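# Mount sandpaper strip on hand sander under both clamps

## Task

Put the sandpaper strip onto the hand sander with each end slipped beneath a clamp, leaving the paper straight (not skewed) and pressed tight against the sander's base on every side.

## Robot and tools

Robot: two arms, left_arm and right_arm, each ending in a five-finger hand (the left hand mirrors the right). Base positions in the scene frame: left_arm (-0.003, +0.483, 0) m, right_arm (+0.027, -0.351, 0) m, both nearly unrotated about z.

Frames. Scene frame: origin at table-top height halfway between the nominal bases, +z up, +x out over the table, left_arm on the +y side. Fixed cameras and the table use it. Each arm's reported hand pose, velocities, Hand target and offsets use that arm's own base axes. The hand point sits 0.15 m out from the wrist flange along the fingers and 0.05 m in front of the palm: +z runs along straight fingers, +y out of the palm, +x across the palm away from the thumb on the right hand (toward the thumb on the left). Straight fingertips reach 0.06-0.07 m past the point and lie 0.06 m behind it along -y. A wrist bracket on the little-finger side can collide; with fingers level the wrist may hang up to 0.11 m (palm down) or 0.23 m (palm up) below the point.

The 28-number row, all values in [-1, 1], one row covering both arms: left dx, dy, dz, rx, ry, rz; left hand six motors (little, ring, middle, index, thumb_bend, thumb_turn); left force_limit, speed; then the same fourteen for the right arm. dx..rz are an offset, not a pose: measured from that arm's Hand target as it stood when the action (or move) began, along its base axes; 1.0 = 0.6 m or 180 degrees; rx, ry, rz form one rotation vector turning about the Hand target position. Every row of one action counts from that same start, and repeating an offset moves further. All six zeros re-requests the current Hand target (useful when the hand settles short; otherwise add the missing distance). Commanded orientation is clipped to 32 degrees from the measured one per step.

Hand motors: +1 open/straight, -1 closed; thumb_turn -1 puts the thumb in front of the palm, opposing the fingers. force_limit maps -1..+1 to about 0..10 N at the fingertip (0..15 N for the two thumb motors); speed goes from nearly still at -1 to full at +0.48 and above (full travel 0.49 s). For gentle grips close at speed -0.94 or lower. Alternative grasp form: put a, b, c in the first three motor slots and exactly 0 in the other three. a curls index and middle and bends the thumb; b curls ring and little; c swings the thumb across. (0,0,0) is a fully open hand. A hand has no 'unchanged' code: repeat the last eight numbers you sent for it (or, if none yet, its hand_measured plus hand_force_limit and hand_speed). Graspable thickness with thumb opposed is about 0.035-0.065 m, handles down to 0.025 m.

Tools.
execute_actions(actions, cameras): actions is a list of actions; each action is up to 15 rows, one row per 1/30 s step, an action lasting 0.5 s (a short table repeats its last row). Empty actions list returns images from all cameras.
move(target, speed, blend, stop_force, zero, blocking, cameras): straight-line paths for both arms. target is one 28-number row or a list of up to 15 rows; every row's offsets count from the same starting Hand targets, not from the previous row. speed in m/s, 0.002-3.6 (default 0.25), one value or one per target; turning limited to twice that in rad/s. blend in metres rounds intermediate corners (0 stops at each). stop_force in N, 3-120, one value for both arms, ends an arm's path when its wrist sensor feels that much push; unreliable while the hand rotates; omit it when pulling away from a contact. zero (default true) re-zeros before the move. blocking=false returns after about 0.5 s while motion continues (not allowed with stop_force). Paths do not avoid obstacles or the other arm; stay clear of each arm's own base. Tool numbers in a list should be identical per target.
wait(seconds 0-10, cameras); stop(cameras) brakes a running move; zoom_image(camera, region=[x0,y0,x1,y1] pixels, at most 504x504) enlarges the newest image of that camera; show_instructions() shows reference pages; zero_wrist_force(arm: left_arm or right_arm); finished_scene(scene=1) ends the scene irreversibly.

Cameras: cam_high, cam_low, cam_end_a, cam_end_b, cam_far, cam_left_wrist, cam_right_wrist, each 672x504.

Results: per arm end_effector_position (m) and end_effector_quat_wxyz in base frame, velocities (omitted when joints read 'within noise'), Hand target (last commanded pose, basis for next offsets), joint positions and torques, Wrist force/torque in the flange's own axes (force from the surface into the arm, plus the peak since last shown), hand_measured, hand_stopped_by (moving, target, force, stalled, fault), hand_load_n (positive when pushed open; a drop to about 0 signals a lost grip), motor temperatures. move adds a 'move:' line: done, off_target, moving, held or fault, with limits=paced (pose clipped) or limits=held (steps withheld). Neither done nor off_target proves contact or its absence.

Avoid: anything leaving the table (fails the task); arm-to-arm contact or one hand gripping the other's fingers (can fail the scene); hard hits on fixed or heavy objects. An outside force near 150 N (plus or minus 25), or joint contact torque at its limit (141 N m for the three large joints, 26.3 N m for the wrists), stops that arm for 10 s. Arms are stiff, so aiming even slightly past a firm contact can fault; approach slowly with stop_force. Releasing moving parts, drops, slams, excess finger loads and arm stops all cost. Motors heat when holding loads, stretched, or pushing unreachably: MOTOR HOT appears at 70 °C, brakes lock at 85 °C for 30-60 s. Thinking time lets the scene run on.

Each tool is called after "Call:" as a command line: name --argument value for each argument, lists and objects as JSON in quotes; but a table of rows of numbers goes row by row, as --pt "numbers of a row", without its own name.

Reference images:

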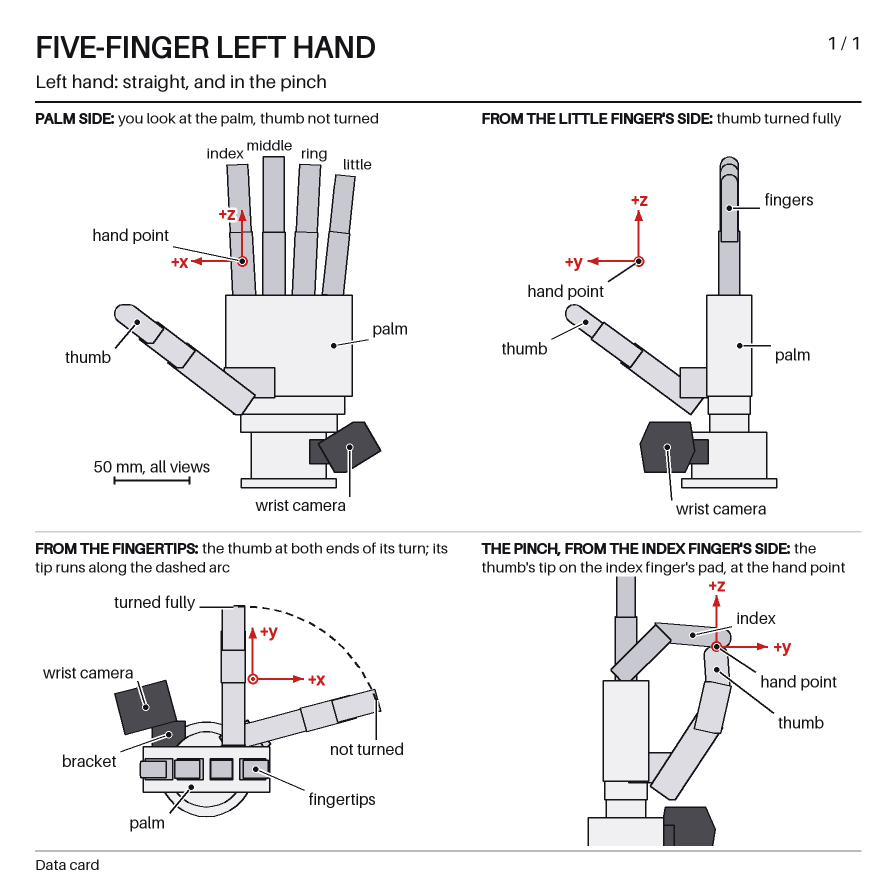

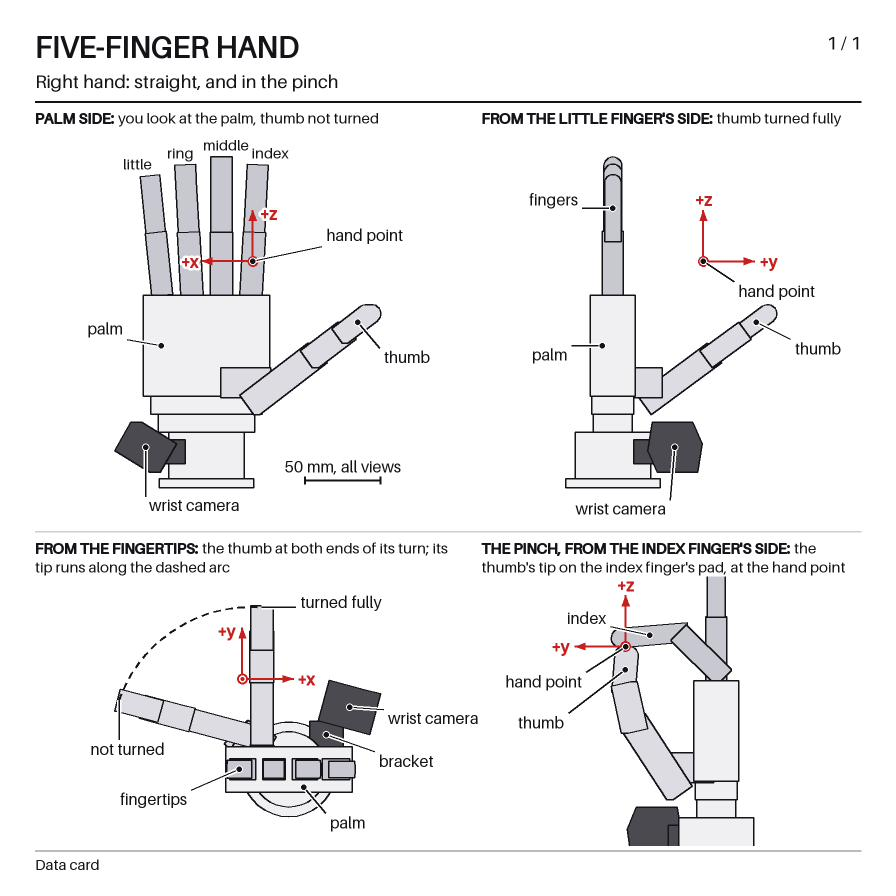

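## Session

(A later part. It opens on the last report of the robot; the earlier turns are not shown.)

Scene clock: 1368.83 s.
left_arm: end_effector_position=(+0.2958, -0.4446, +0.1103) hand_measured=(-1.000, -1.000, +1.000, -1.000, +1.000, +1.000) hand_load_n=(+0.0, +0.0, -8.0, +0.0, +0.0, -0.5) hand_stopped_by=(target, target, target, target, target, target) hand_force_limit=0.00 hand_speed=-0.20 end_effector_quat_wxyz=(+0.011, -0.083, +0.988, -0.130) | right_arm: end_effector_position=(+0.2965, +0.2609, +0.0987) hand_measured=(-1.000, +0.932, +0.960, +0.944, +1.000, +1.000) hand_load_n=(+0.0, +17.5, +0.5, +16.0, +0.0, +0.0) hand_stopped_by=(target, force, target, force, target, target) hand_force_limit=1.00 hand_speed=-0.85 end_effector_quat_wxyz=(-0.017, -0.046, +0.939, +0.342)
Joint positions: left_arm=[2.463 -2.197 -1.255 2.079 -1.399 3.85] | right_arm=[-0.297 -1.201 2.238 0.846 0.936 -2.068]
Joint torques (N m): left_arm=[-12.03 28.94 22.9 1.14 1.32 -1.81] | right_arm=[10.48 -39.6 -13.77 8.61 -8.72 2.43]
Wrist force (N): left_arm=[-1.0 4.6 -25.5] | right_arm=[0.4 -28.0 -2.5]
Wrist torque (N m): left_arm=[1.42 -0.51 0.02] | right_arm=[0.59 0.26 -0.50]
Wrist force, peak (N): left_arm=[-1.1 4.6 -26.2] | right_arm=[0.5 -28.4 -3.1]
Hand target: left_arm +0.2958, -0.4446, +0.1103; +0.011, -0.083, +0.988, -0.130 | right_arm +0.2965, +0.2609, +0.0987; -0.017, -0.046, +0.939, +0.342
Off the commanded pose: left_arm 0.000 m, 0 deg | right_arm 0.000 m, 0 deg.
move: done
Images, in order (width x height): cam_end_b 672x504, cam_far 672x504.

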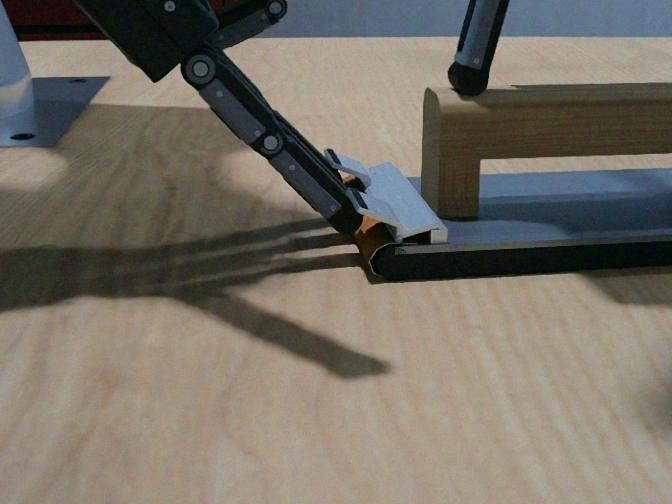

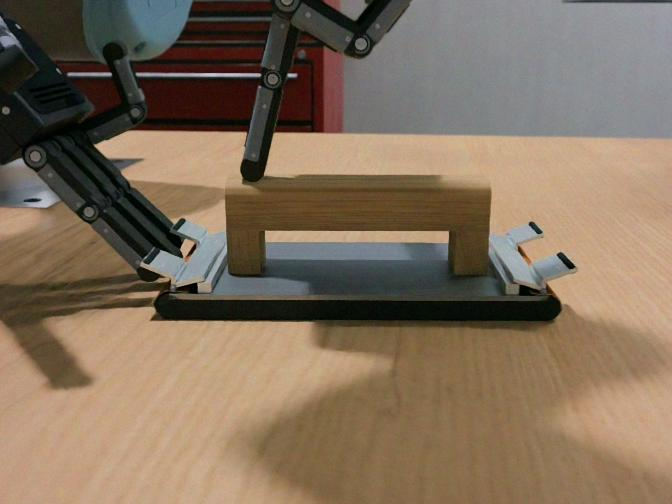

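Call:
move --target '[0,0,0,0,0,0,-1,-1,1,-1,1,1,0,-0.2,0,0,0,0,0,0,-1,0.90,0.94,0.91,1,1,0.0,-0.85]'

Call:
zoom_image --camera "cam_end_b" --region '[340, 220, 420, 290]'

Call:
zoom_image --camera "cam_far" --region '[135, 270, 205, 330]'

Scene clock: 1374.00 s.
left_arm: end_effector_position=(+0.2958, -0.4446, +0.1103) hand_measured=(-1.000, -1.000, +1.000, -1.000, +1.000, +1.000) hand_load_n=(+0.0, +0.0, -8.0, +0.5, +0.0, +0.0) hand_stopped_by=(target, target, target, target, target, target) hand_force_limit=0.00 hand_speed=-0.20 end_effector_quat_wxyz=(+0.011, -0.083, +0.988, -0.130) | right_arm: end_effector_position=(+0.2965, +0.2609, +0.0987) hand_measured=(-1.000, +0.932, +0.940, +0.944, +1.000, +1.000) hand_load_n=(-0.5, +17.5, +1.0, +16.0, +0.0, +0.0) hand_stopped_by=(target, force, target, force, target, target) hand_force_limit=0.00 hand_speed=-0.85 end_effector_quat_wxyz=(-0.017, -0.046, +0.939, +0.342)
Joint positions: left_arm=[2.463 -2.197 -1.255 2.079 -1.399 3.85] | right_arm=[-0.297 -1.201 2.238 0.846 0.936 -2.068]
Joint torques (N m): left_arm=[-11.47 28.98 22.53 1.12 1.27 -1.75] | right_arm=[10.7 -39.95 -13.58 8.25 -7.01 2.41]
Wrist force (N): left_arm=[-1.1 5.0 -25.9] | right_arm=[0.5 -28.2 -2.7]
Wrist torque (N m): left_arm=[1.52 -0.50 0.00] | right_arm=[0.60 0.24 -0.50]
Wrist force, peak (N): left_arm=[-1.1 4.8 -26.3] | right_arm=[0.3 -28.4 -2.8]
Hand target: left_arm +0.2958, -0.4446, +0.1103; +0.011, -0.083, +0.988, -0.130 | right_arm +0.2965, +0.2609, +0.0987; -0.017, -0.046, +0.939, +0.342
Off the commanded pose: left_arm 0.000 m, 0 deg | right_arm 0.000 m, 0 deg.
move: done

Scaled by 6.300 from the camera's 672x504 image, which has a finer 960x720 frame.
This view is cut from an older image: the scene may have changed since it was taken.

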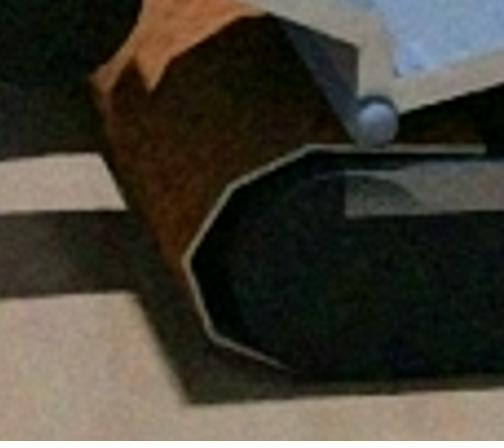

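Scaled by 7.200 from the camera's 672x504 image, which has a finer 960x720 frame.
This view is cut from an older image: the scene may have changed since it was taken.

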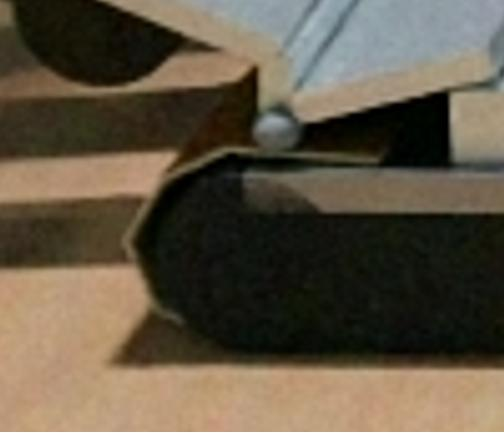

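Middle moved freely (1 N). Push further with the middle.

Call:
move --target '[0,0,0,0,0,0,-1,-1,1,-1,1,1,0,-0.2,0,0,0,0,0,0,-1,0.90,0.91,0.91,1,1,-0.1,-0.85]' --cameras '["cam_end_b","cam_far"]'

Call:
zoom_image --camera "cam_end_b" --region '[340, 220, 420, 290]'

Call:
zoom_image --camera "cam_far" --region '[135, 270, 205, 330]'

Scene clock: 1379.03 s.
left_arm: end_effector_position=(+0.2958, -0.4446, +0.1103) hand_measured=(-1.000, -1.000, +1.000, -1.000, +1.000, +1.000) hand_load_n=(+0.5, +0.0, -7.5, +0.0, +0.0, +0.0) hand_stopped_by=(target, target, target, target, target, target) hand_force_limit=0.00 hand_speed=-0.20 end_effector_quat_wxyz=(+0.011, -0.083, +0.988, -0.130) | right_arm: end_effector_position=(+0.2965, +0.2609, +0.0987) hand_measured=(-1.000, +0.932, +0.910, +0.944, +1.000, +1.000) hand_load_n=(+0.0, +17.5, +0.0, +16.0, +0.0, +0.0) hand_stopped_by=(target, force, target, force, target, target) hand_force_limit=-0.10 hand_speed=-0.85 end_effector_quat_wxyz=(-0.017, -0.046, +0.939, +0.342)
Joint positions: left_arm=[2.463 -2.197 -1.255 2.079 -1.399 3.85] | right_arm=[-0.297 -1.201 2.238 0.846 0.936 -2.068]
Joint torques (N m): left_arm=[-11.49 29.13 22.49 1.13 1.23 -1.82] | right_arm=[10.68 -40.41 -13.89 7.89 -5.53 2.28]
Wrist force (N): left_arm=[-1.0 4.5 -25.9] | right_arm=[0.5 -27.7 -2.6]
Wrist torque (N m): left_arm=[1.44 -0.52 0.02] | right_arm=[0.56 0.24 -0.50]
Wrist force, peak (N): left_arm=[-1.1 4.8 -26.3] | right_arm=[0.4 -28.5 -2.9]
Hand target: left_arm +0.2958, -0.4446, +0.1103; +0.011, -0.083, +0.988, -0.130 | right_arm +0.2965, +0.2609, +0.0987; -0.017, -0.046, +0.939, +0.342
Off the commanded pose: left_arm 0.000 m, 0 deg | right_arm 0.000 m, 0 deg.
move: done
Images, in order (width x height): cam_end_b 672x504, cam_far 672x504.

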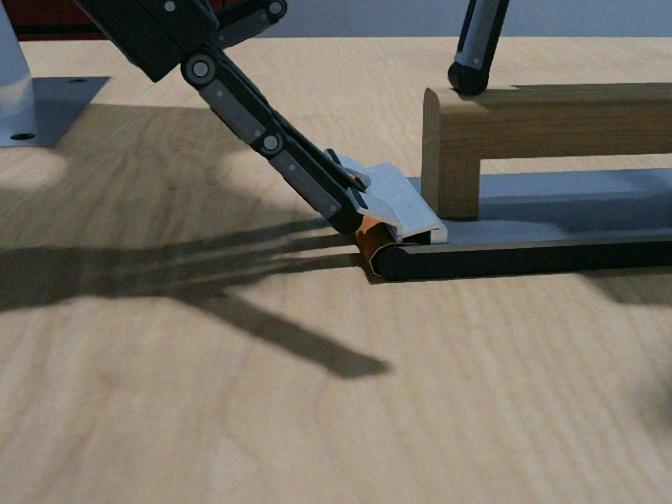

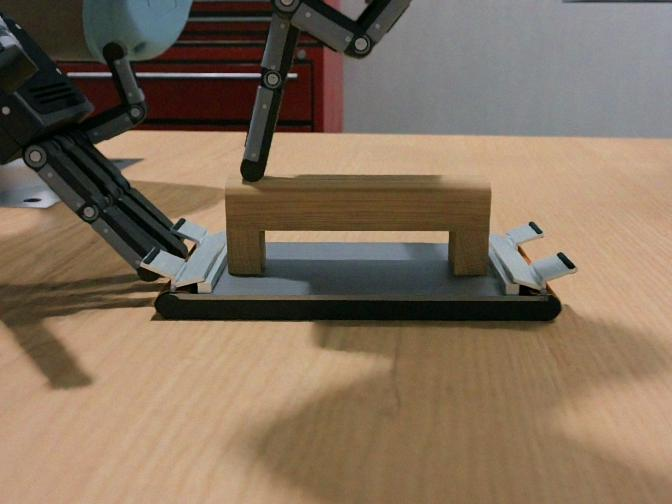

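Scaled by 6.300 from the camera's 672x504 image, which has a finer 960x720 frame.

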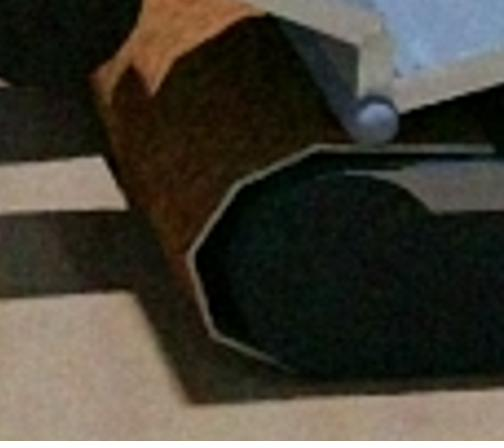

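Scaled by 7.200 from the camera's 672x504 image, which has a finer 960x720 frame.

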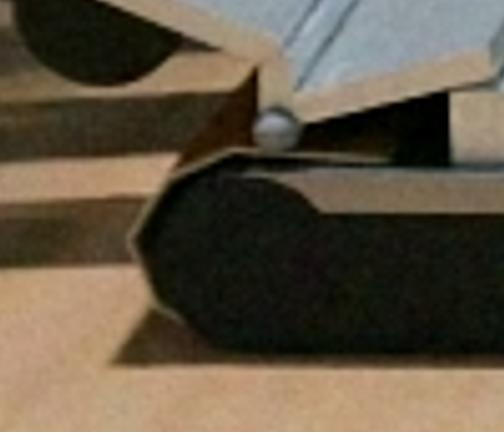

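Call:
move --target '[0,0,0,0,0,0,-1,-1,1,-1,1,1,0,-0.2,0,0,0,0,0,0,-1,0.90,1.0,0.91,1,1,-0.1,-0.7]'

Call:
move --target '[0,0,0,0,0,0,-1,-1,1,-1,1,1,0,-0.2,-0.00031,0.0032,-0.00383,0,0,0,-1,0.90,1.0,0.91,1,1,-0.1,-0.7]' --speed 0.005 --stop_force 7 --cameras '["cam_end_b","cam_far"]'

Call:
zoom_image --camera "cam_end_b" --region '[340, 220, 420, 290]'

Call:
zoom_image --camera "cam_far" --region '[135, 270, 205, 330]'

Scene clock: 1393.93 s.
left_arm: end_effector_position=(+0.2958, -0.4446, +0.1103) hand_measured=(-1.000, -1.000, +1.000, -1.000, +1.000, +1.000) hand_load_n=(+0.0, +0.0, -8.0, +0.0, +0.0, +0.0) hand_stopped_by=(target, target, target, target, target, target) hand_force_limit=0.00 hand_speed=-0.20 end_effector_quat_wxyz=(+0.011, -0.083, +0.988, -0.130) | right_arm: end_effector_position=(+0.2965, +0.2609, +0.0987) hand_measured=(-1.000, +0.932, +1.000, +0.944, +1.000, +1.000) hand_load_n=(+0.0, +17.5, +0.0, +16.0, +0.0, +0.0) hand_stopped_by=(target, force, target, force, target, target) hand_force_limit=-0.10 hand_speed=-0.70 end_effector_quat_wxyz=(-0.017, -0.046, +0.939, +0.342)
Joint positions: left_arm=[2.463 -2.197 -1.255 2.079 -1.399 3.85] | right_arm=[-0.297 -1.201 2.238 0.846 0.936 -2.068]
Joint torques (N m): left_arm=[-11.66 28.63 22.4 0.98 1.11 -1.71] | right_arm=[11.7 -39.94 -13.92 7.37 -5.56 2.29]
Wrist force (N): left_arm=[-1.0 4.9 -25.6] | right_arm=[0.4 -27.6 -3.0]
Wrist torque (N m): left_arm=[1.49 -0.51 0.02] | right_arm=[0.59 0.26 -0.50]
Wrist force, peak (N): left_arm=[-0.6 4.7 -26.3] | right_arm=[0.4 -28.0 -2.7]
Hand target: left_arm +0.2958, -0.4446, +0.1103; +0.011, -0.083, +0.988, -0.130 | right_arm +0.2965, +0.2609, +0.0987; -0.017, -0.046, +0.939, +0.342
Off the commanded pose: left_arm 0.000 m, 0 deg | right_arm 0.000 m, 0 deg.
move: done

Scene clock: 1395.27 s.
left_arm: end_effector_position=(+0.2958, -0.4446, +0.1103) hand_measured=(-1.000, -1.000, +0.998, -1.000, +1.000, +1.000) hand_load_n=(+0.0, +0.0, -14.0, +0.0, +0.0, +0.0) hand_stopped_by=(target, target, target, target, target, target) hand_force_limit=0.00 hand_speed=-0.20 end_effector_quat_wxyz=(+0.011, -0.083, +0.988, -0.130) | right_arm: end_effector_position=(+0.2964, +0.2616, +0.0978) hand_measured=(-1.000, +0.932, +1.000, +0.944, +1.000, +1.000) hand_load_n=(+0.0, +18.5, +0.0, +17.5, +0.0, +0.0) hand_stopped_by=(target, force, target, force, target, target) hand_force_limit=-0.10 hand_speed=-0.70 end_effector_quat_wxyz=(-0.017, -0.046, +0.939, +0.342)
Joint positions: left_arm=[2.463 -2.197 -1.255 2.079 -1.399 3.85] | right_arm=[-0.294 -1.199 2.238 0.842 0.935 -2.065]
Joint torques (N m): left_arm=[-11 28.98 22.13 1 1.09 -1.74] | right_arm=[-0.8 -40.54 -9.47 8.3 -5.66 -2.81]
Wrist force (N): left_arm=[-1.1 8.3 -30.1] | right_arm=[1.8 -29.5 -7.2]
Wrist torque (N m): left_arm=[1.50 -0.70 -0.06] | right_arm=[0.90 0.45 -0.43]
Wrist force, peak (N): left_arm=[-1.4 8.3 -30.3] | right_arm=[1.1 -31.1 -11.8]
Hand target: left_arm +0.2958, -0.4446, +0.1103; +0.011, -0.083, +0.988, -0.130 | right_arm +0.2964, +0.2616, +0.0978; -0.017, -0.046, +0.939, +0.342 (not the last commanded pose)
Off the commanded pose: left_arm 0.000 m, 0 deg | right_arm 0.002 m, 0 deg.
move: contact (right_arm)
Images, in order (width x height): cam_end_b 672x504, cam_far 672x504.

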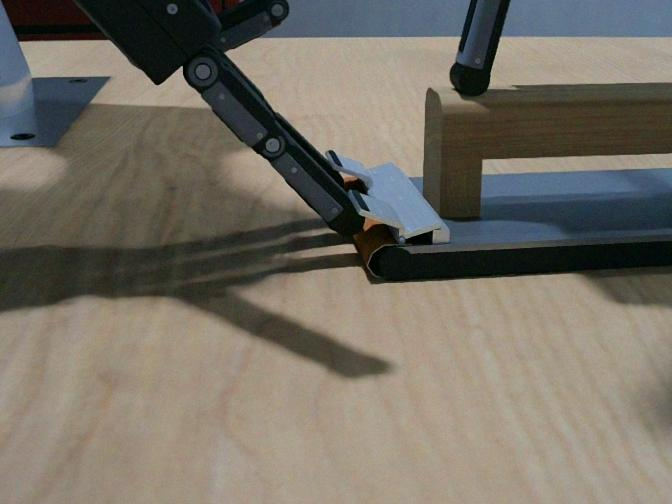

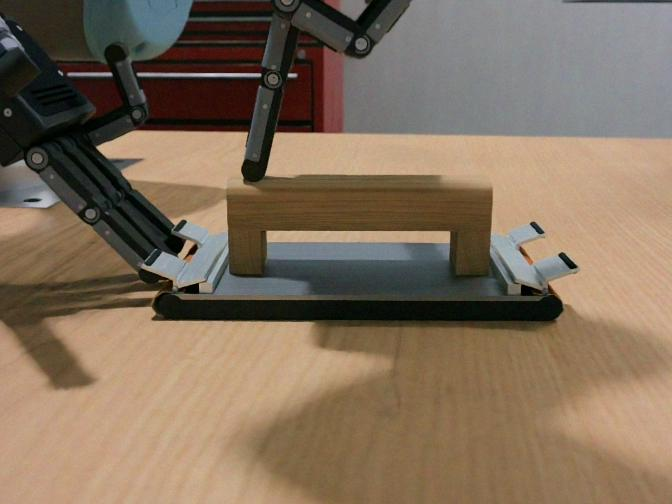

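Scaled by 6.300 from the camera's 672x504 image, which has a finer 960x720 frame.

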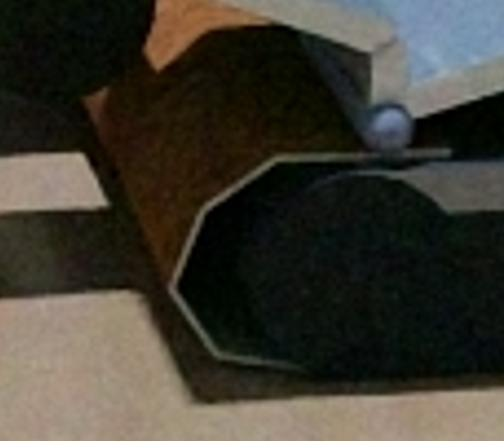

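Scaled by 7.200 from the camera's 672x504 image, which has a finer 960x720 frame.

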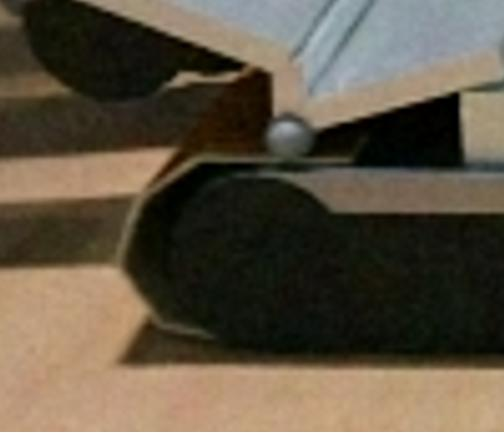

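Call:
move --target '[0,0,0,0,0,0,-1,-1,1,-1,1,1,0,-0.2,0.0001,-0.0007,0.0022,0,0,0,-1,0.90,1.0,0.91,1,1,-0.1,-0.7]' --speed 0.01

Call:
move --target '[0,0,0,0,0,0,-1,-1,1,-1,1,1,0,-0.2,0,0,0,0,0,0,-1,0.90,0.93,0.91,1,1,0,-0.85]' --cameras '["cam_end_b","cam_far"]'

Call:
zoom_image --camera "cam_end_b" --region '[340, 220, 420, 290]'

Call:
zoom_image --camera "cam_far" --region '[135, 270, 205, 330]'

Scene clock: 1408.53 s.
left_arm: end_effector_position=(+0.2958, -0.4446, +0.1103) hand_measured=(-1.000, -1.000, +0.998, -1.000, +1.000, +1.000) hand_load_n=(+0.0, +0.0, -13.0, +0.5, +0.0, +0.0) hand_stopped_by=(target, target, target, target, target, target) hand_force_limit=0.00 hand_speed=-0.20 end_effector_quat_wxyz=(+0.011, -0.083, +0.988, -0.130) | right_arm: end_effector_position=(+0.2965, +0.2613, +0.0990) hand_measured=(-1.000, +0.932, +1.000, +0.944, +1.000, +1.000) hand_load_n=(+0.0, +13.5, +0.0, +12.5, +0.0, +0.0) hand_stopped_by=(target, force, target, force, target, target) hand_force_limit=-0.10 hand_speed=-0.70 end_effector_quat_wxyz=(-0.017, -0.046, +0.939, +0.342)
Joint positions: left_arm=[2.463 -2.197 -1.255 2.079 -1.399 3.85] | right_arm=[-0.295 -1.202 2.238 0.846 0.935 -2.066]
Joint torques (N m): left_arm=[-11.6 28.39 22.08 0.94 1.09 -1.8] | right_arm=[-4.66 -40.92 -16.39 8.26 -3.75 -2.8]
Wrist force (N): left_arm=[-1.2 8.0 -29.6] | right_arm=[0.4 -21.0 5.4]
Wrist torque (N m): left_arm=[1.53 -0.70 -0.07] | right_arm=[-0.15 0.06 -0.23]
Wrist force, peak (N): left_arm=[-1.5 8.6 -30.3] | right_arm=[1.7 -29.9 -7.1]
Hand target: left_arm +0.2958, -0.4446, +0.1103; +0.011, -0.083, +0.988, -0.130 | right_arm +0.2965, +0.2612, +0.0991; -0.017, -0.046, +0.939, +0.342
Off the commanded pose: left_arm 0.000 m, 0 deg | right_arm 0.000 m, 0 deg.
move: done

Scene clock: 1409.03 s.
left_arm: end_effector_position=(+0.2958, -0.4446, +0.1103) hand_measured=(-1.000, -1.000, +0.998, -1.000, +1.000, +1.000) hand_load_n=(+0.0, +0.0, -13.0, +0.0, +0.0, -0.5) hand_stopped_by=(target, target, target, target, target, target) hand_force_limit=0.00 hand_speed=-0.20 end_effector_quat_wxyz=(+0.011, -0.083, +0.988, -0.130) | right_arm: end_effector_position=(+0.2965, +0.2612, +0.0991) hand_measured=(-1.000, +0.932, +0.930, +0.944, +1.000, +1.000) hand_load_n=(+0.0, +13.0, +0.5, +11.5, +0.0, +0.0) hand_stopped_by=(target, force, target, force, target, target) hand_force_limit=0.00 hand_speed=-0.85 end_effector_quat_wxyz=(-0.017, -0.046, +0.939, +0.342)
Joint positions: left_arm=[2.463 -2.197 -1.255 2.079 -1.399 3.85] | right_arm=[-0.296 -1.202 2.238 0.846 0.935 -2.066]
Joint torques (N m): left_arm=[-11.02 29.16 22.2 0.97 1.07 -1.79] | right_arm=[-4.68 -41.44 -16.52 8.09 -3.48 -3.02]
Wrist force (N): left_arm=[-1.6 8.1 -29.5] | right_arm=[0.7 -20.4 6.2]
Wrist torque (N m): left_arm=[1.56 -0.65 -0.09] | right_arm=[-0.24 0.06 -0.21]
Wrist force, peak (N): left_arm=[-1.7 8.0 -29.9] | right_arm=[0.5 -20.9 5.7]
Hand target: left_arm +0.2958, -0.4446, +0.1103; +0.011, -0.083, +0.988, -0.130 | right_arm +0.2965, +0.2612, +0.0991; -0.017, -0.046, +0.939, +0.342
Off the commanded pose: left_arm 0.000 m, 0 deg | right_arm 0.000 m, 0 deg.
move: done
Images, in order (width x height): cam_end_b 672x504, cam_far 672x504.

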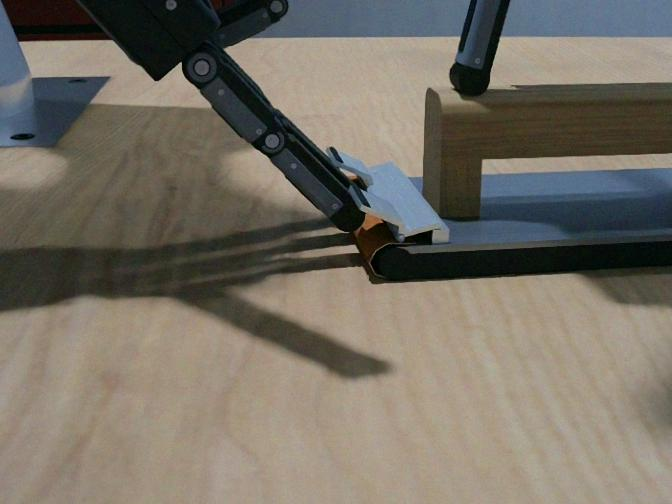

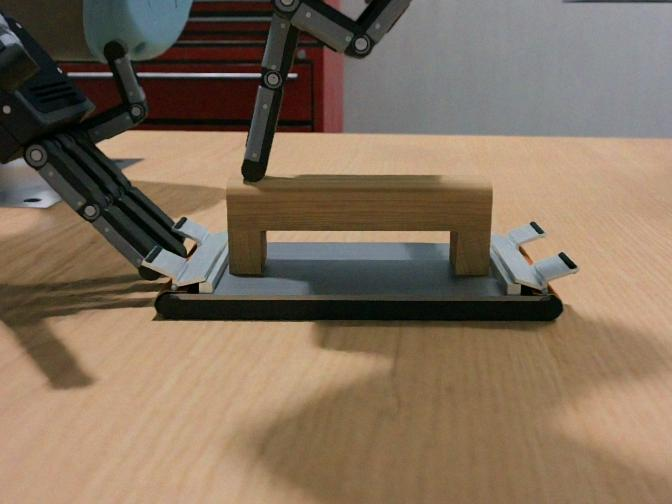

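Scaled by 6.300 from the camera's 672x504 image, which has a finer 960x720 frame.

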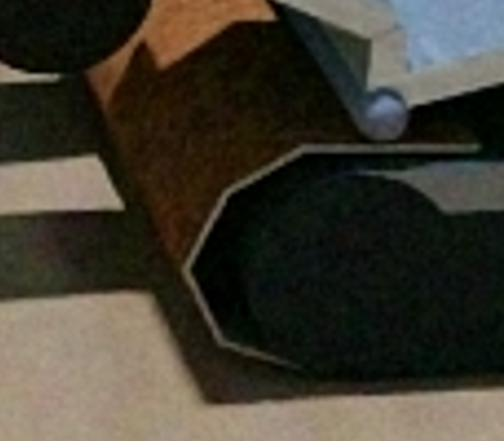

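Scaled by 7.200 from the camera's 672x504 image, which has a finer 960x720 frame.

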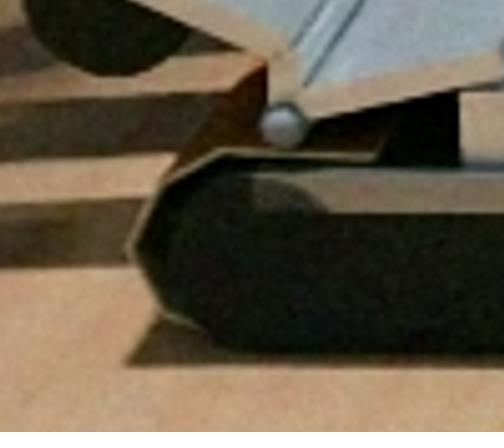

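Call:
move --target '[0,0,0,0,0,0,-1,-1,1,-1,1,1,0,-0.2,0,0,0,0,0,0,-1,0.90,0.87,0.91,1,1,0,-0.85]' --cameras '["cam_end_b","cam_far"]'

Call:
zoom_image --camera "cam_end_b" --region '[340, 220, 420, 290]'

Call:
zoom_image --camera "cam_far" --region '[135, 270, 205, 330]'

Call:
zoom_image --camera "cam_end_b" --region '[300, 140, 450, 290]'

Scene clock: 1416.80 s.
left_arm: end_effector_position=(+0.2958, -0.4446, +0.1103) hand_measured=(-1.000, -1.000, +0.998, -1.000, +1.000, +1.000) hand_load_n=(+0.0, +0.0, -12.5, +0.0, +0.0, +0.0) hand_stopped_by=(target, target, target, target, target, target) hand_force_limit=0.00 hand_speed=-0.20 end_effector_quat_wxyz=(+0.011, -0.083, +0.988, -0.130) | right_arm: end_effector_position=(+0.2965, +0.2612, +0.0991) hand_measured=(-1.000, +0.932, +0.870, +0.944, +1.000, +1.000) hand_load_n=(+0.0, +13.0, +0.0, +11.5, +0.0, +0.0) hand_stopped_by=(target, force, target, force, target, target) hand_force_limit=0.00 hand_speed=-0.85 end_effector_quat_wxyz=(-0.017, -0.046, +0.939, +0.342)
Joint positions: left_arm=[2.463 -2.197 -1.255 2.079 -1.399 3.85] | right_arm=[-0.296 -1.202 2.238 0.846 0.935 -2.066]
Joint torques (N m): left_arm=[-11.24 28.7 22.33 0.95 1.11 -1.69] | right_arm=[-4.02 -41.33 -16.28 8.01 -3.56 -2.76]
Wrist force (N): left_arm=[-1.6 7.8 -29.3] | right_arm=[0.4 -19.8 6.1]
Wrist torque (N m): left_arm=[1.50 -0.64 -0.08] | right_arm=[-0.20 0.09 -0.21]
Wrist force, peak (N): left_arm=[-1.6 8.1 -29.9] | right_arm=[0.4 -20.6 6.2]
Hand target: left_arm +0.2958, -0.4446, +0.1103; +0.011, -0.083, +0.988, -0.130 | right_arm +0.2965, +0.2612, +0.0991; -0.017, -0.046, +0.939, +0.342
Off the commanded pose: left_arm 0.000 m, 0 deg | right_arm 0.000 m, 0 deg.
move: done
Images, in order (width x height): cam_end_b 672x504, cam_far 672x504.

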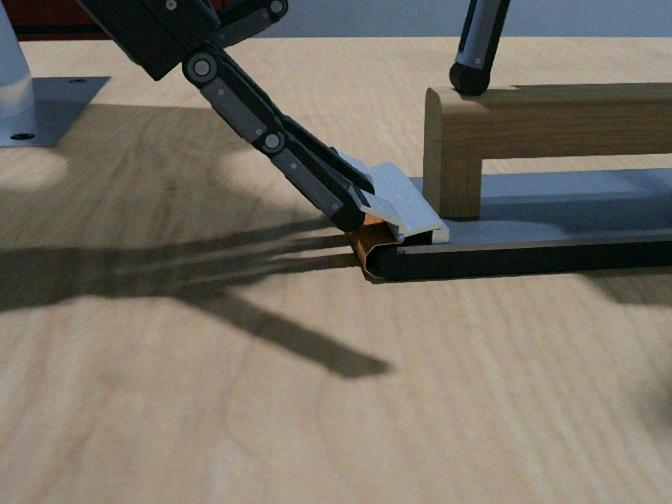

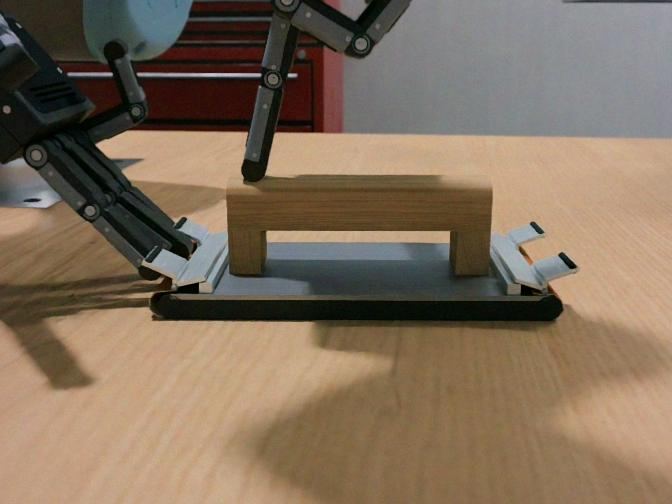

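Scaled by 6.300 from the camera's 672x504 image, which has a finer 960x720 frame.

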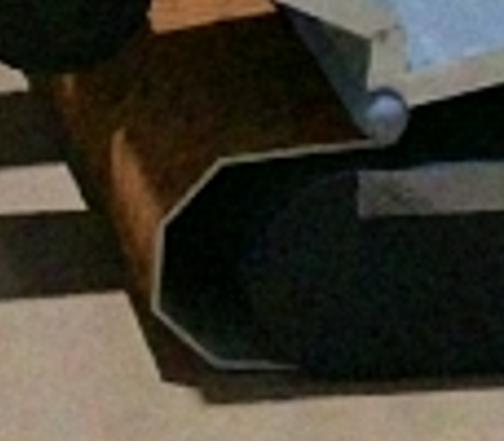

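Scaled by 7.200 from the camera's 672x504 image, which has a finer 960x720 frame.

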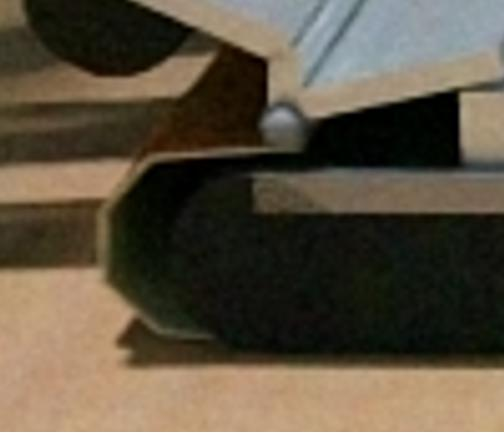

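Scaled by 3.360 from the camera's 672x504 image, which has a finer 960x720 frame.

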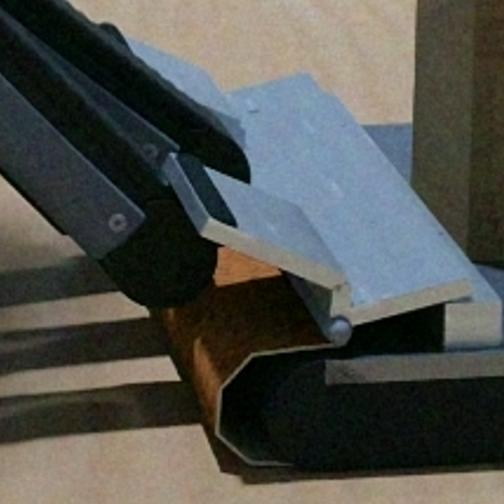

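Call:
move --target '[0,0,0,0,0,0,-1,-1,1,-1,1,1,0,-0.2,0,0,0,0,0,0,-1,1.0,0.87,1.0,1,1,0,-0.8]' --cameras '["cam_end_b","cam_far"]'

Call:
zoom_image --camera "cam_end_b" --region '[300, 140, 450, 290]'

Call:
zoom_image --camera "cam_end_b" --region '[340, 220, 420, 290]'

Call:
zoom_image --camera "cam_far" --region '[135, 270, 205, 330]'

Scene clock: 1444.47 s.
left_arm: end_effector_position=(+0.2958, -0.4446, +0.1103) hand_measured=(-1.000, -1.000, +0.998, -1.000, +1.000, +1.000) hand_load_n=(+0.5, +0.0, -8.0, +0.0, +0.0, +0.0) hand_stopped_by=(target, target, target, target, target, target) hand_force_limit=0.00 hand_speed=-0.20 end_effector_quat_wxyz=(+0.011, -0.083, +0.988, -0.130) | right_arm: end_effector_position=(+0.2965, +0.2612, +0.0991) hand_measured=(-1.000, +1.000, +0.870, +1.000, +1.000, +1.000) hand_load_n=(+0.0, +0.0, +0.0, +0.0, +0.0, +0.0) hand_stopped_by=(target, target, target, target, target, target) hand_force_limit=0.00 hand_speed=-0.80 end_effector_quat_wxyz=(-0.017, -0.046, +0.939, +0.342)
Joint positions: left_arm=[2.463 -2.197 -1.255 2.079 -1.399 3.85] | right_arm=[-0.296 -1.202 2.238 0.846 0.935 -2.066]
Joint torques (N m): left_arm=[-10.94 28.62 22.52 0.95 1.07 -1.75] | right_arm=[-4.64 -35.36 -16.13 1.61 -0.16 -2.11]
Wrist force (N): left_arm=[-0.5 4.7 -23.5] | right_arm=[-1.2 -1.2 0.5]
Wrist torque (N m): left_arm=[1.34 -0.47 0.05] | right_arm=[-0.03 0.11 0.10]
Wrist force, peak (N): left_arm=[-1.7 8.0 -29.9] | right_arm=[0.5 -20.2 6.5]
Hand target: left_arm +0.2958, -0.4446, +0.1103; +0.011, -0.083, +0.988, -0.130 | right_arm +0.2965, +0.2612, +0.0991; -0.017, -0.046, +0.939, +0.342
Off the commanded pose: left_arm 0.000 m, 0 deg | right_arm 0.000 m, 0 deg.
move: done
Images, in order (width x height): cam_end_b 672x504, cam_far 672x504.

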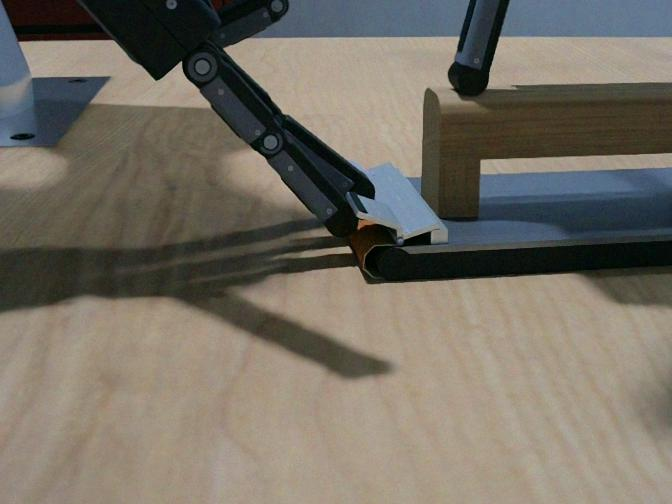

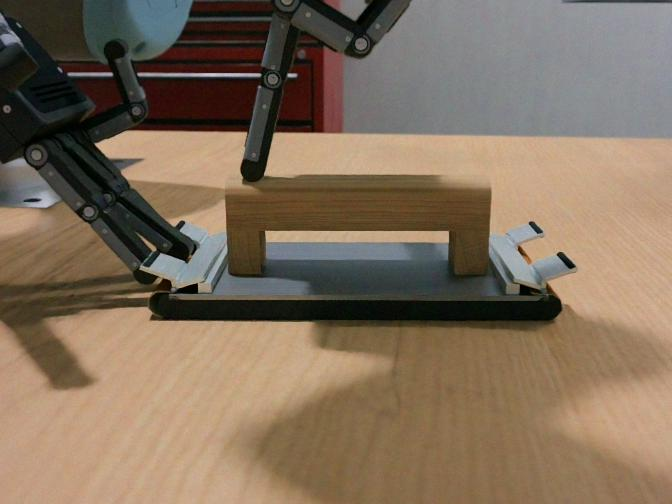

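Scaled by 3.360 from the camera's 672x504 image, which has a finer 960x720 frame.

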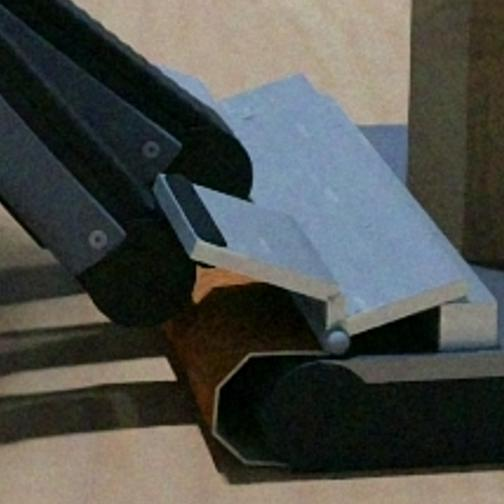

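Scaled by 6.300 from the camera's 672x504 image, which has a finer 960x720 frame.

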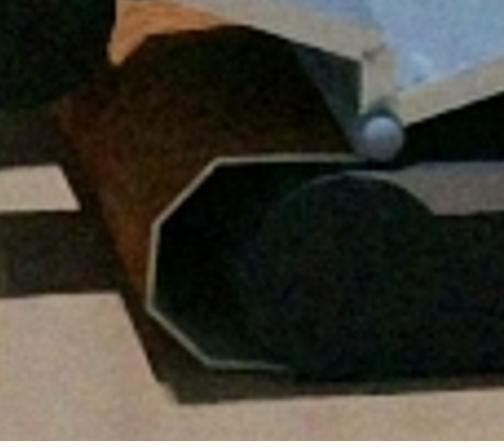

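Scaled by 7.200 from the camera's 672x504 image, which has a finer 960x720 frame.

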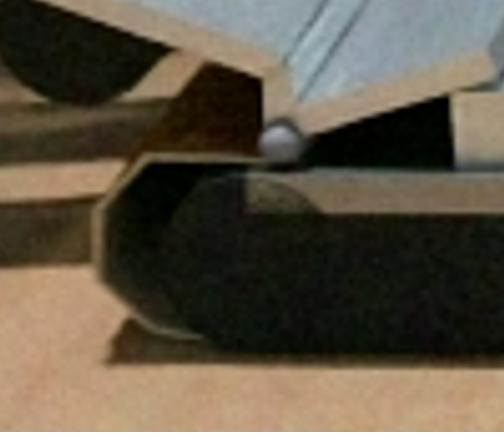

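Call:
move --target '[0,0,0,0,0,0,-1,-1,1,-1,1,1,0,-0.2,0.00205,-0.02133,0.02553,0,0,0,-1,1.0,0.87,1.0,1,1,0,-0.8]' --speed 0.03 --cameras '["cam_end_b","cam_far"]'

Call:
zoom_image --camera "cam_end_b" --region '[340, 220, 420, 290]'

Call:
zoom_image --camera "cam_far" --region '[135, 270, 205, 330]'

Scene clock: 1456.20 s.
left_arm: end_effector_position=(+0.2958, -0.4446, +0.1103) hand_measured=(-1.000, -1.000, +0.998, -1.000, +1.000, +1.000) hand_load_n=(+0.5, +0.0, -8.0, +0.5, +0.0, +0.0) hand_stopped_by=(target, target, target, target, target, target) hand_force_limit=0.00 hand_speed=-0.20 end_effector_quat_wxyz=(+0.011, -0.083, +0.988, -0.130) | right_arm: end_effector_position=(+0.2977, +0.2485, +0.1143) hand_measured=(-1.000, +1.000, +0.870, +1.000, +1.000, +1.000) hand_load_n=(+0.0, +0.0, +0.0, +0.0, +0.0, +0.0) hand_stopped_by=(target, target, target, target, target, target) hand_force_limit=0.00 hand_speed=-0.80 end_effector_quat_wxyz=(-0.017, -0.046, +0.939, +0.342)
Joint positions: left_arm=[2.463 -2.197 -1.255 2.079 -1.399 3.85] | right_arm=[-0.341 -1.236 2.237 0.913 0.95 -2.12]
Joint torques (N m): left_arm=[-10.95 28.44 22.1 0.84 0.99 -1.67] | right_arm=[-6.48 -37.62 -16.82 5.53 0.65 -2.63]
Wrist force (N): left_arm=[-0.6 4.4 -23.0] | right_arm=[-1.0 -1.2 0.3]
Wrist torque (N m): left_arm=[1.26 -0.44 0.05] | right_arm=[0.00 0.11 0.12]
Wrist force, peak (N): left_arm=[-0.6 4.7 -23.6] | right_arm=[-1.6 -1.3 0.4]
Hand target: left_arm +0.2958, -0.4446, +0.1103; +0.011, -0.083, +0.988, -0.130 | right_arm +0.2977, +0.2484, +0.1144; -0.017, -0.046, +0.939, +0.342
Off the commanded pose: left_arm 0.000 m, 0 deg | right_arm 0.000 m, 0 deg.
move: done
Images, in order (width x height): cam_end_b 672x504, cam_far 672x504.

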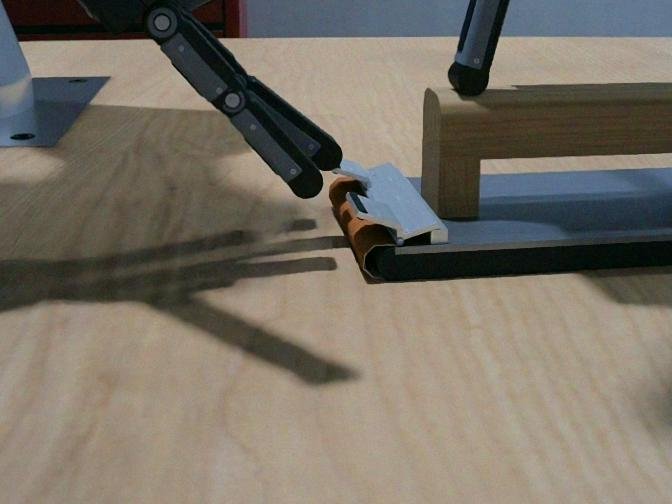

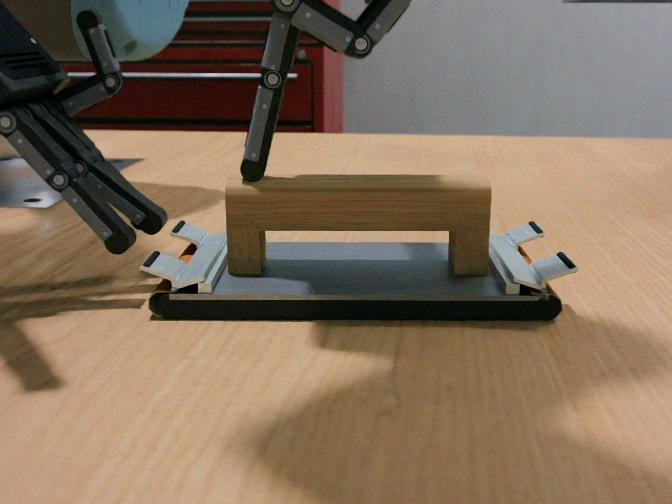

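Scaled by 6.300 from the camera's 672x504 image, which has a finer 960x720 frame.

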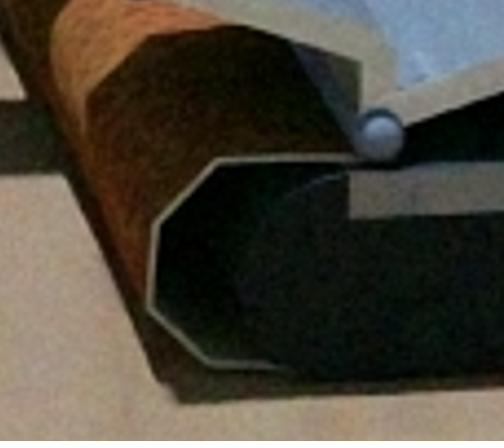

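Scaled by 7.200 from the camera's 672x504 image, which has a finer 960x720 frame.

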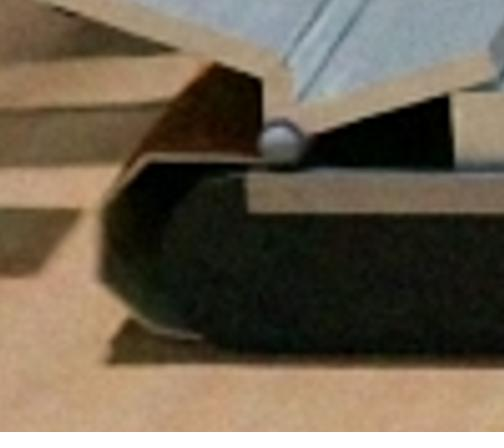

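Call:
move --pt "0 0 0.0167 0 0 0 -1 -1 1 -1 1 1 0 -0.2 0 0 0 0 0 0 -1 1.0 1.0 1.0 1 1 0 -0.5" --pt "0 0 0.0167 0 0 0 -1 -1 1 -1 1 1 0 -0.2 0.0005 -0.0057 -0.02833 0 0 0 -1 1.0 1.0 1.0 1 1 0 -0.5" --speed 0.03

Call:
move --target '[0,0,-0.0225,0,0,0,-1,-1,1,-1,1,1,0,-0.2,0,0,0,0,0,0,-1,1.0,1.0,1.0,1,1,0,-0.5]' --speed 0.008 --stop_force 11 --cameras '["cam_end_b","cam_far"]'

Scene clock: 1468.40 s.
left_arm: end_effector_position=(+0.2958, -0.4446, +0.1203) hand_measured=(-1.000, -1.000, +1.000, -1.000, +1.000, +1.000) hand_load_n=(+0.0, +0.0, +0.0, +0.0, +0.0, +0.0) hand_stopped_by=(target, target, target, target, target, target) hand_force_limit=0.00 hand_speed=-0.20 end_effector_quat_wxyz=(+0.011, -0.083, +0.988, -0.130) | right_arm: end_effector_position=(+0.2980, +0.2450, +0.0975) hand_measured=(-1.000, +1.000, +1.000, +1.000, +1.000, +1.000) hand_load_n=(+0.0, +0.0, +0.0, +0.0, +0.0, +0.0) hand_stopped_by=(target, target, target, target, target, target) hand_force_limit=0.00 hand_speed=-0.50 end_effector_quat_wxyz=(-0.017, -0.046, +0.939, +0.342)
Joint positions: left_arm=[2.463 -2.19 -1.24 2.057 -1.399 3.85] | right_arm=[-0.353 -1.192 2.246 0.867 0.954 -2.134]
Joint torques (N m): left_arm=[-10.18 50.78 28.35 -3.59 1.27 -1.96] | right_arm=[-6.79 -11.61 0.97 0.91 0.77 -2.5]
Wrist force (N): left_arm=[0.3 -0.3 -0.9] | right_arm=[-1.0 -1.3 0.4]
Wrist torque (N m): left_arm=[0.21 0.11 0.21] | right_arm=[-0.03 0.09 0.12]
Wrist force, peak (N): left_arm=[-0.5 4.9 -23.5] | right_arm=[-1.4 -1.5 0.4]
Hand target: left_arm +0.2958, -0.4446, +0.1203; +0.011, -0.083, +0.988, -0.130 | right_arm +0.2980, +0.2450, +0.0974; -0.017, -0.046, +0.939, +0.342
Off the commanded pose: left_arm 0.000 m, 0 deg | right_arm 0.000 m, 0 deg.
move: done

Scene clock: 1470.83 s.
left_arm: end_effector_position=(+0.2958, -0.4446, +0.1104) hand_measured=(-1.000, -1.000, +1.000, -1.000, +1.000, +1.000) hand_load_n=(+0.0, +0.0, +0.5, +0.0, +0.0, +0.0) hand_stopped_by=(target, target, target, target, target, target) hand_force_limit=0.00 hand_speed=-0.20 end_effector_quat_wxyz=(+0.011, -0.083, +0.988, -0.130) | right_arm: end_effector_position=(+0.2980, +0.2450, +0.0974) hand_measured=(-1.000, +1.000, +1.000, +1.000, +1.000, +1.000) hand_load_n=(+0.0, +0.0, +0.0, +0.0, +0.0, +0.0) hand_stopped_by=(target, target, target, target, target, target) hand_force_limit=0.00 hand_speed=-0.50 end_effector_quat_wxyz=(-0.017, -0.046, +0.939, +0.342)
Joint positions: left_arm=[2.463 -2.197 -1.255 2.079 -1.399 3.85] | right_arm=[-0.353 -1.192 2.246 0.867 0.954 -2.134]
Joint torques (N m): left_arm=[-11.04 43.68 23.98 -2.9 0.32 -1.78] | right_arm=[-5.9 -12.26 0.67 0.96 0.8 -2.61]
Wrist force (N): left_arm=[0.0 -2.9 -13.5] | right_arm=[-1.1 -1.1 0.6]
Wrist torque (N m): left_arm=[1.09 -0.24 0.25] | right_arm=[-0.02 0.09 0.14]
Wrist force, peak (N): left_arm=[0.0 -3.6 -17.5] | right_arm=[-1.3 -1.3 0.4]
Hand target: left_arm +0.2958, -0.4446, +0.1104; +0.011, -0.083, +0.988, -0.130 (not the last commanded pose) | right_arm +0.2980, +0.2450, +0.0974; -0.017, -0.046, +0.939, +0.342
Off the commanded pose: left_arm 0.004 m, 0 deg | right_arm 0.000 m, 0 deg.
move: contact (left_arm)
Images, in order (width x height): cam_end_b 672x504, cam_far 672x504.

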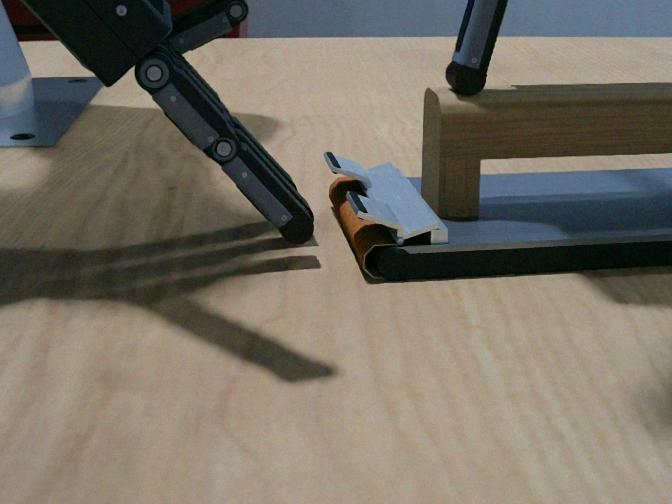

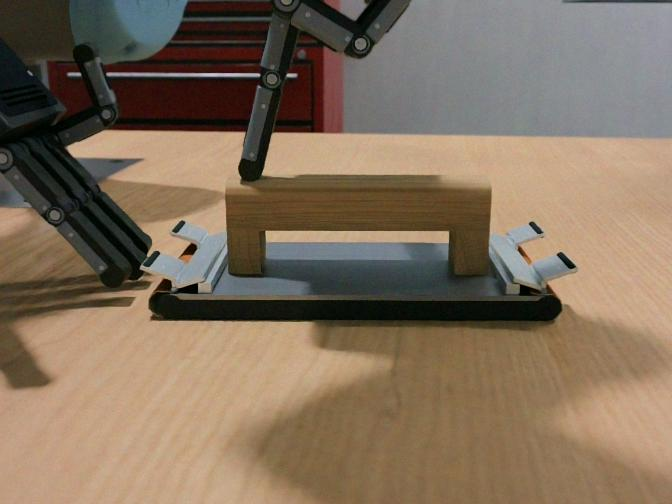

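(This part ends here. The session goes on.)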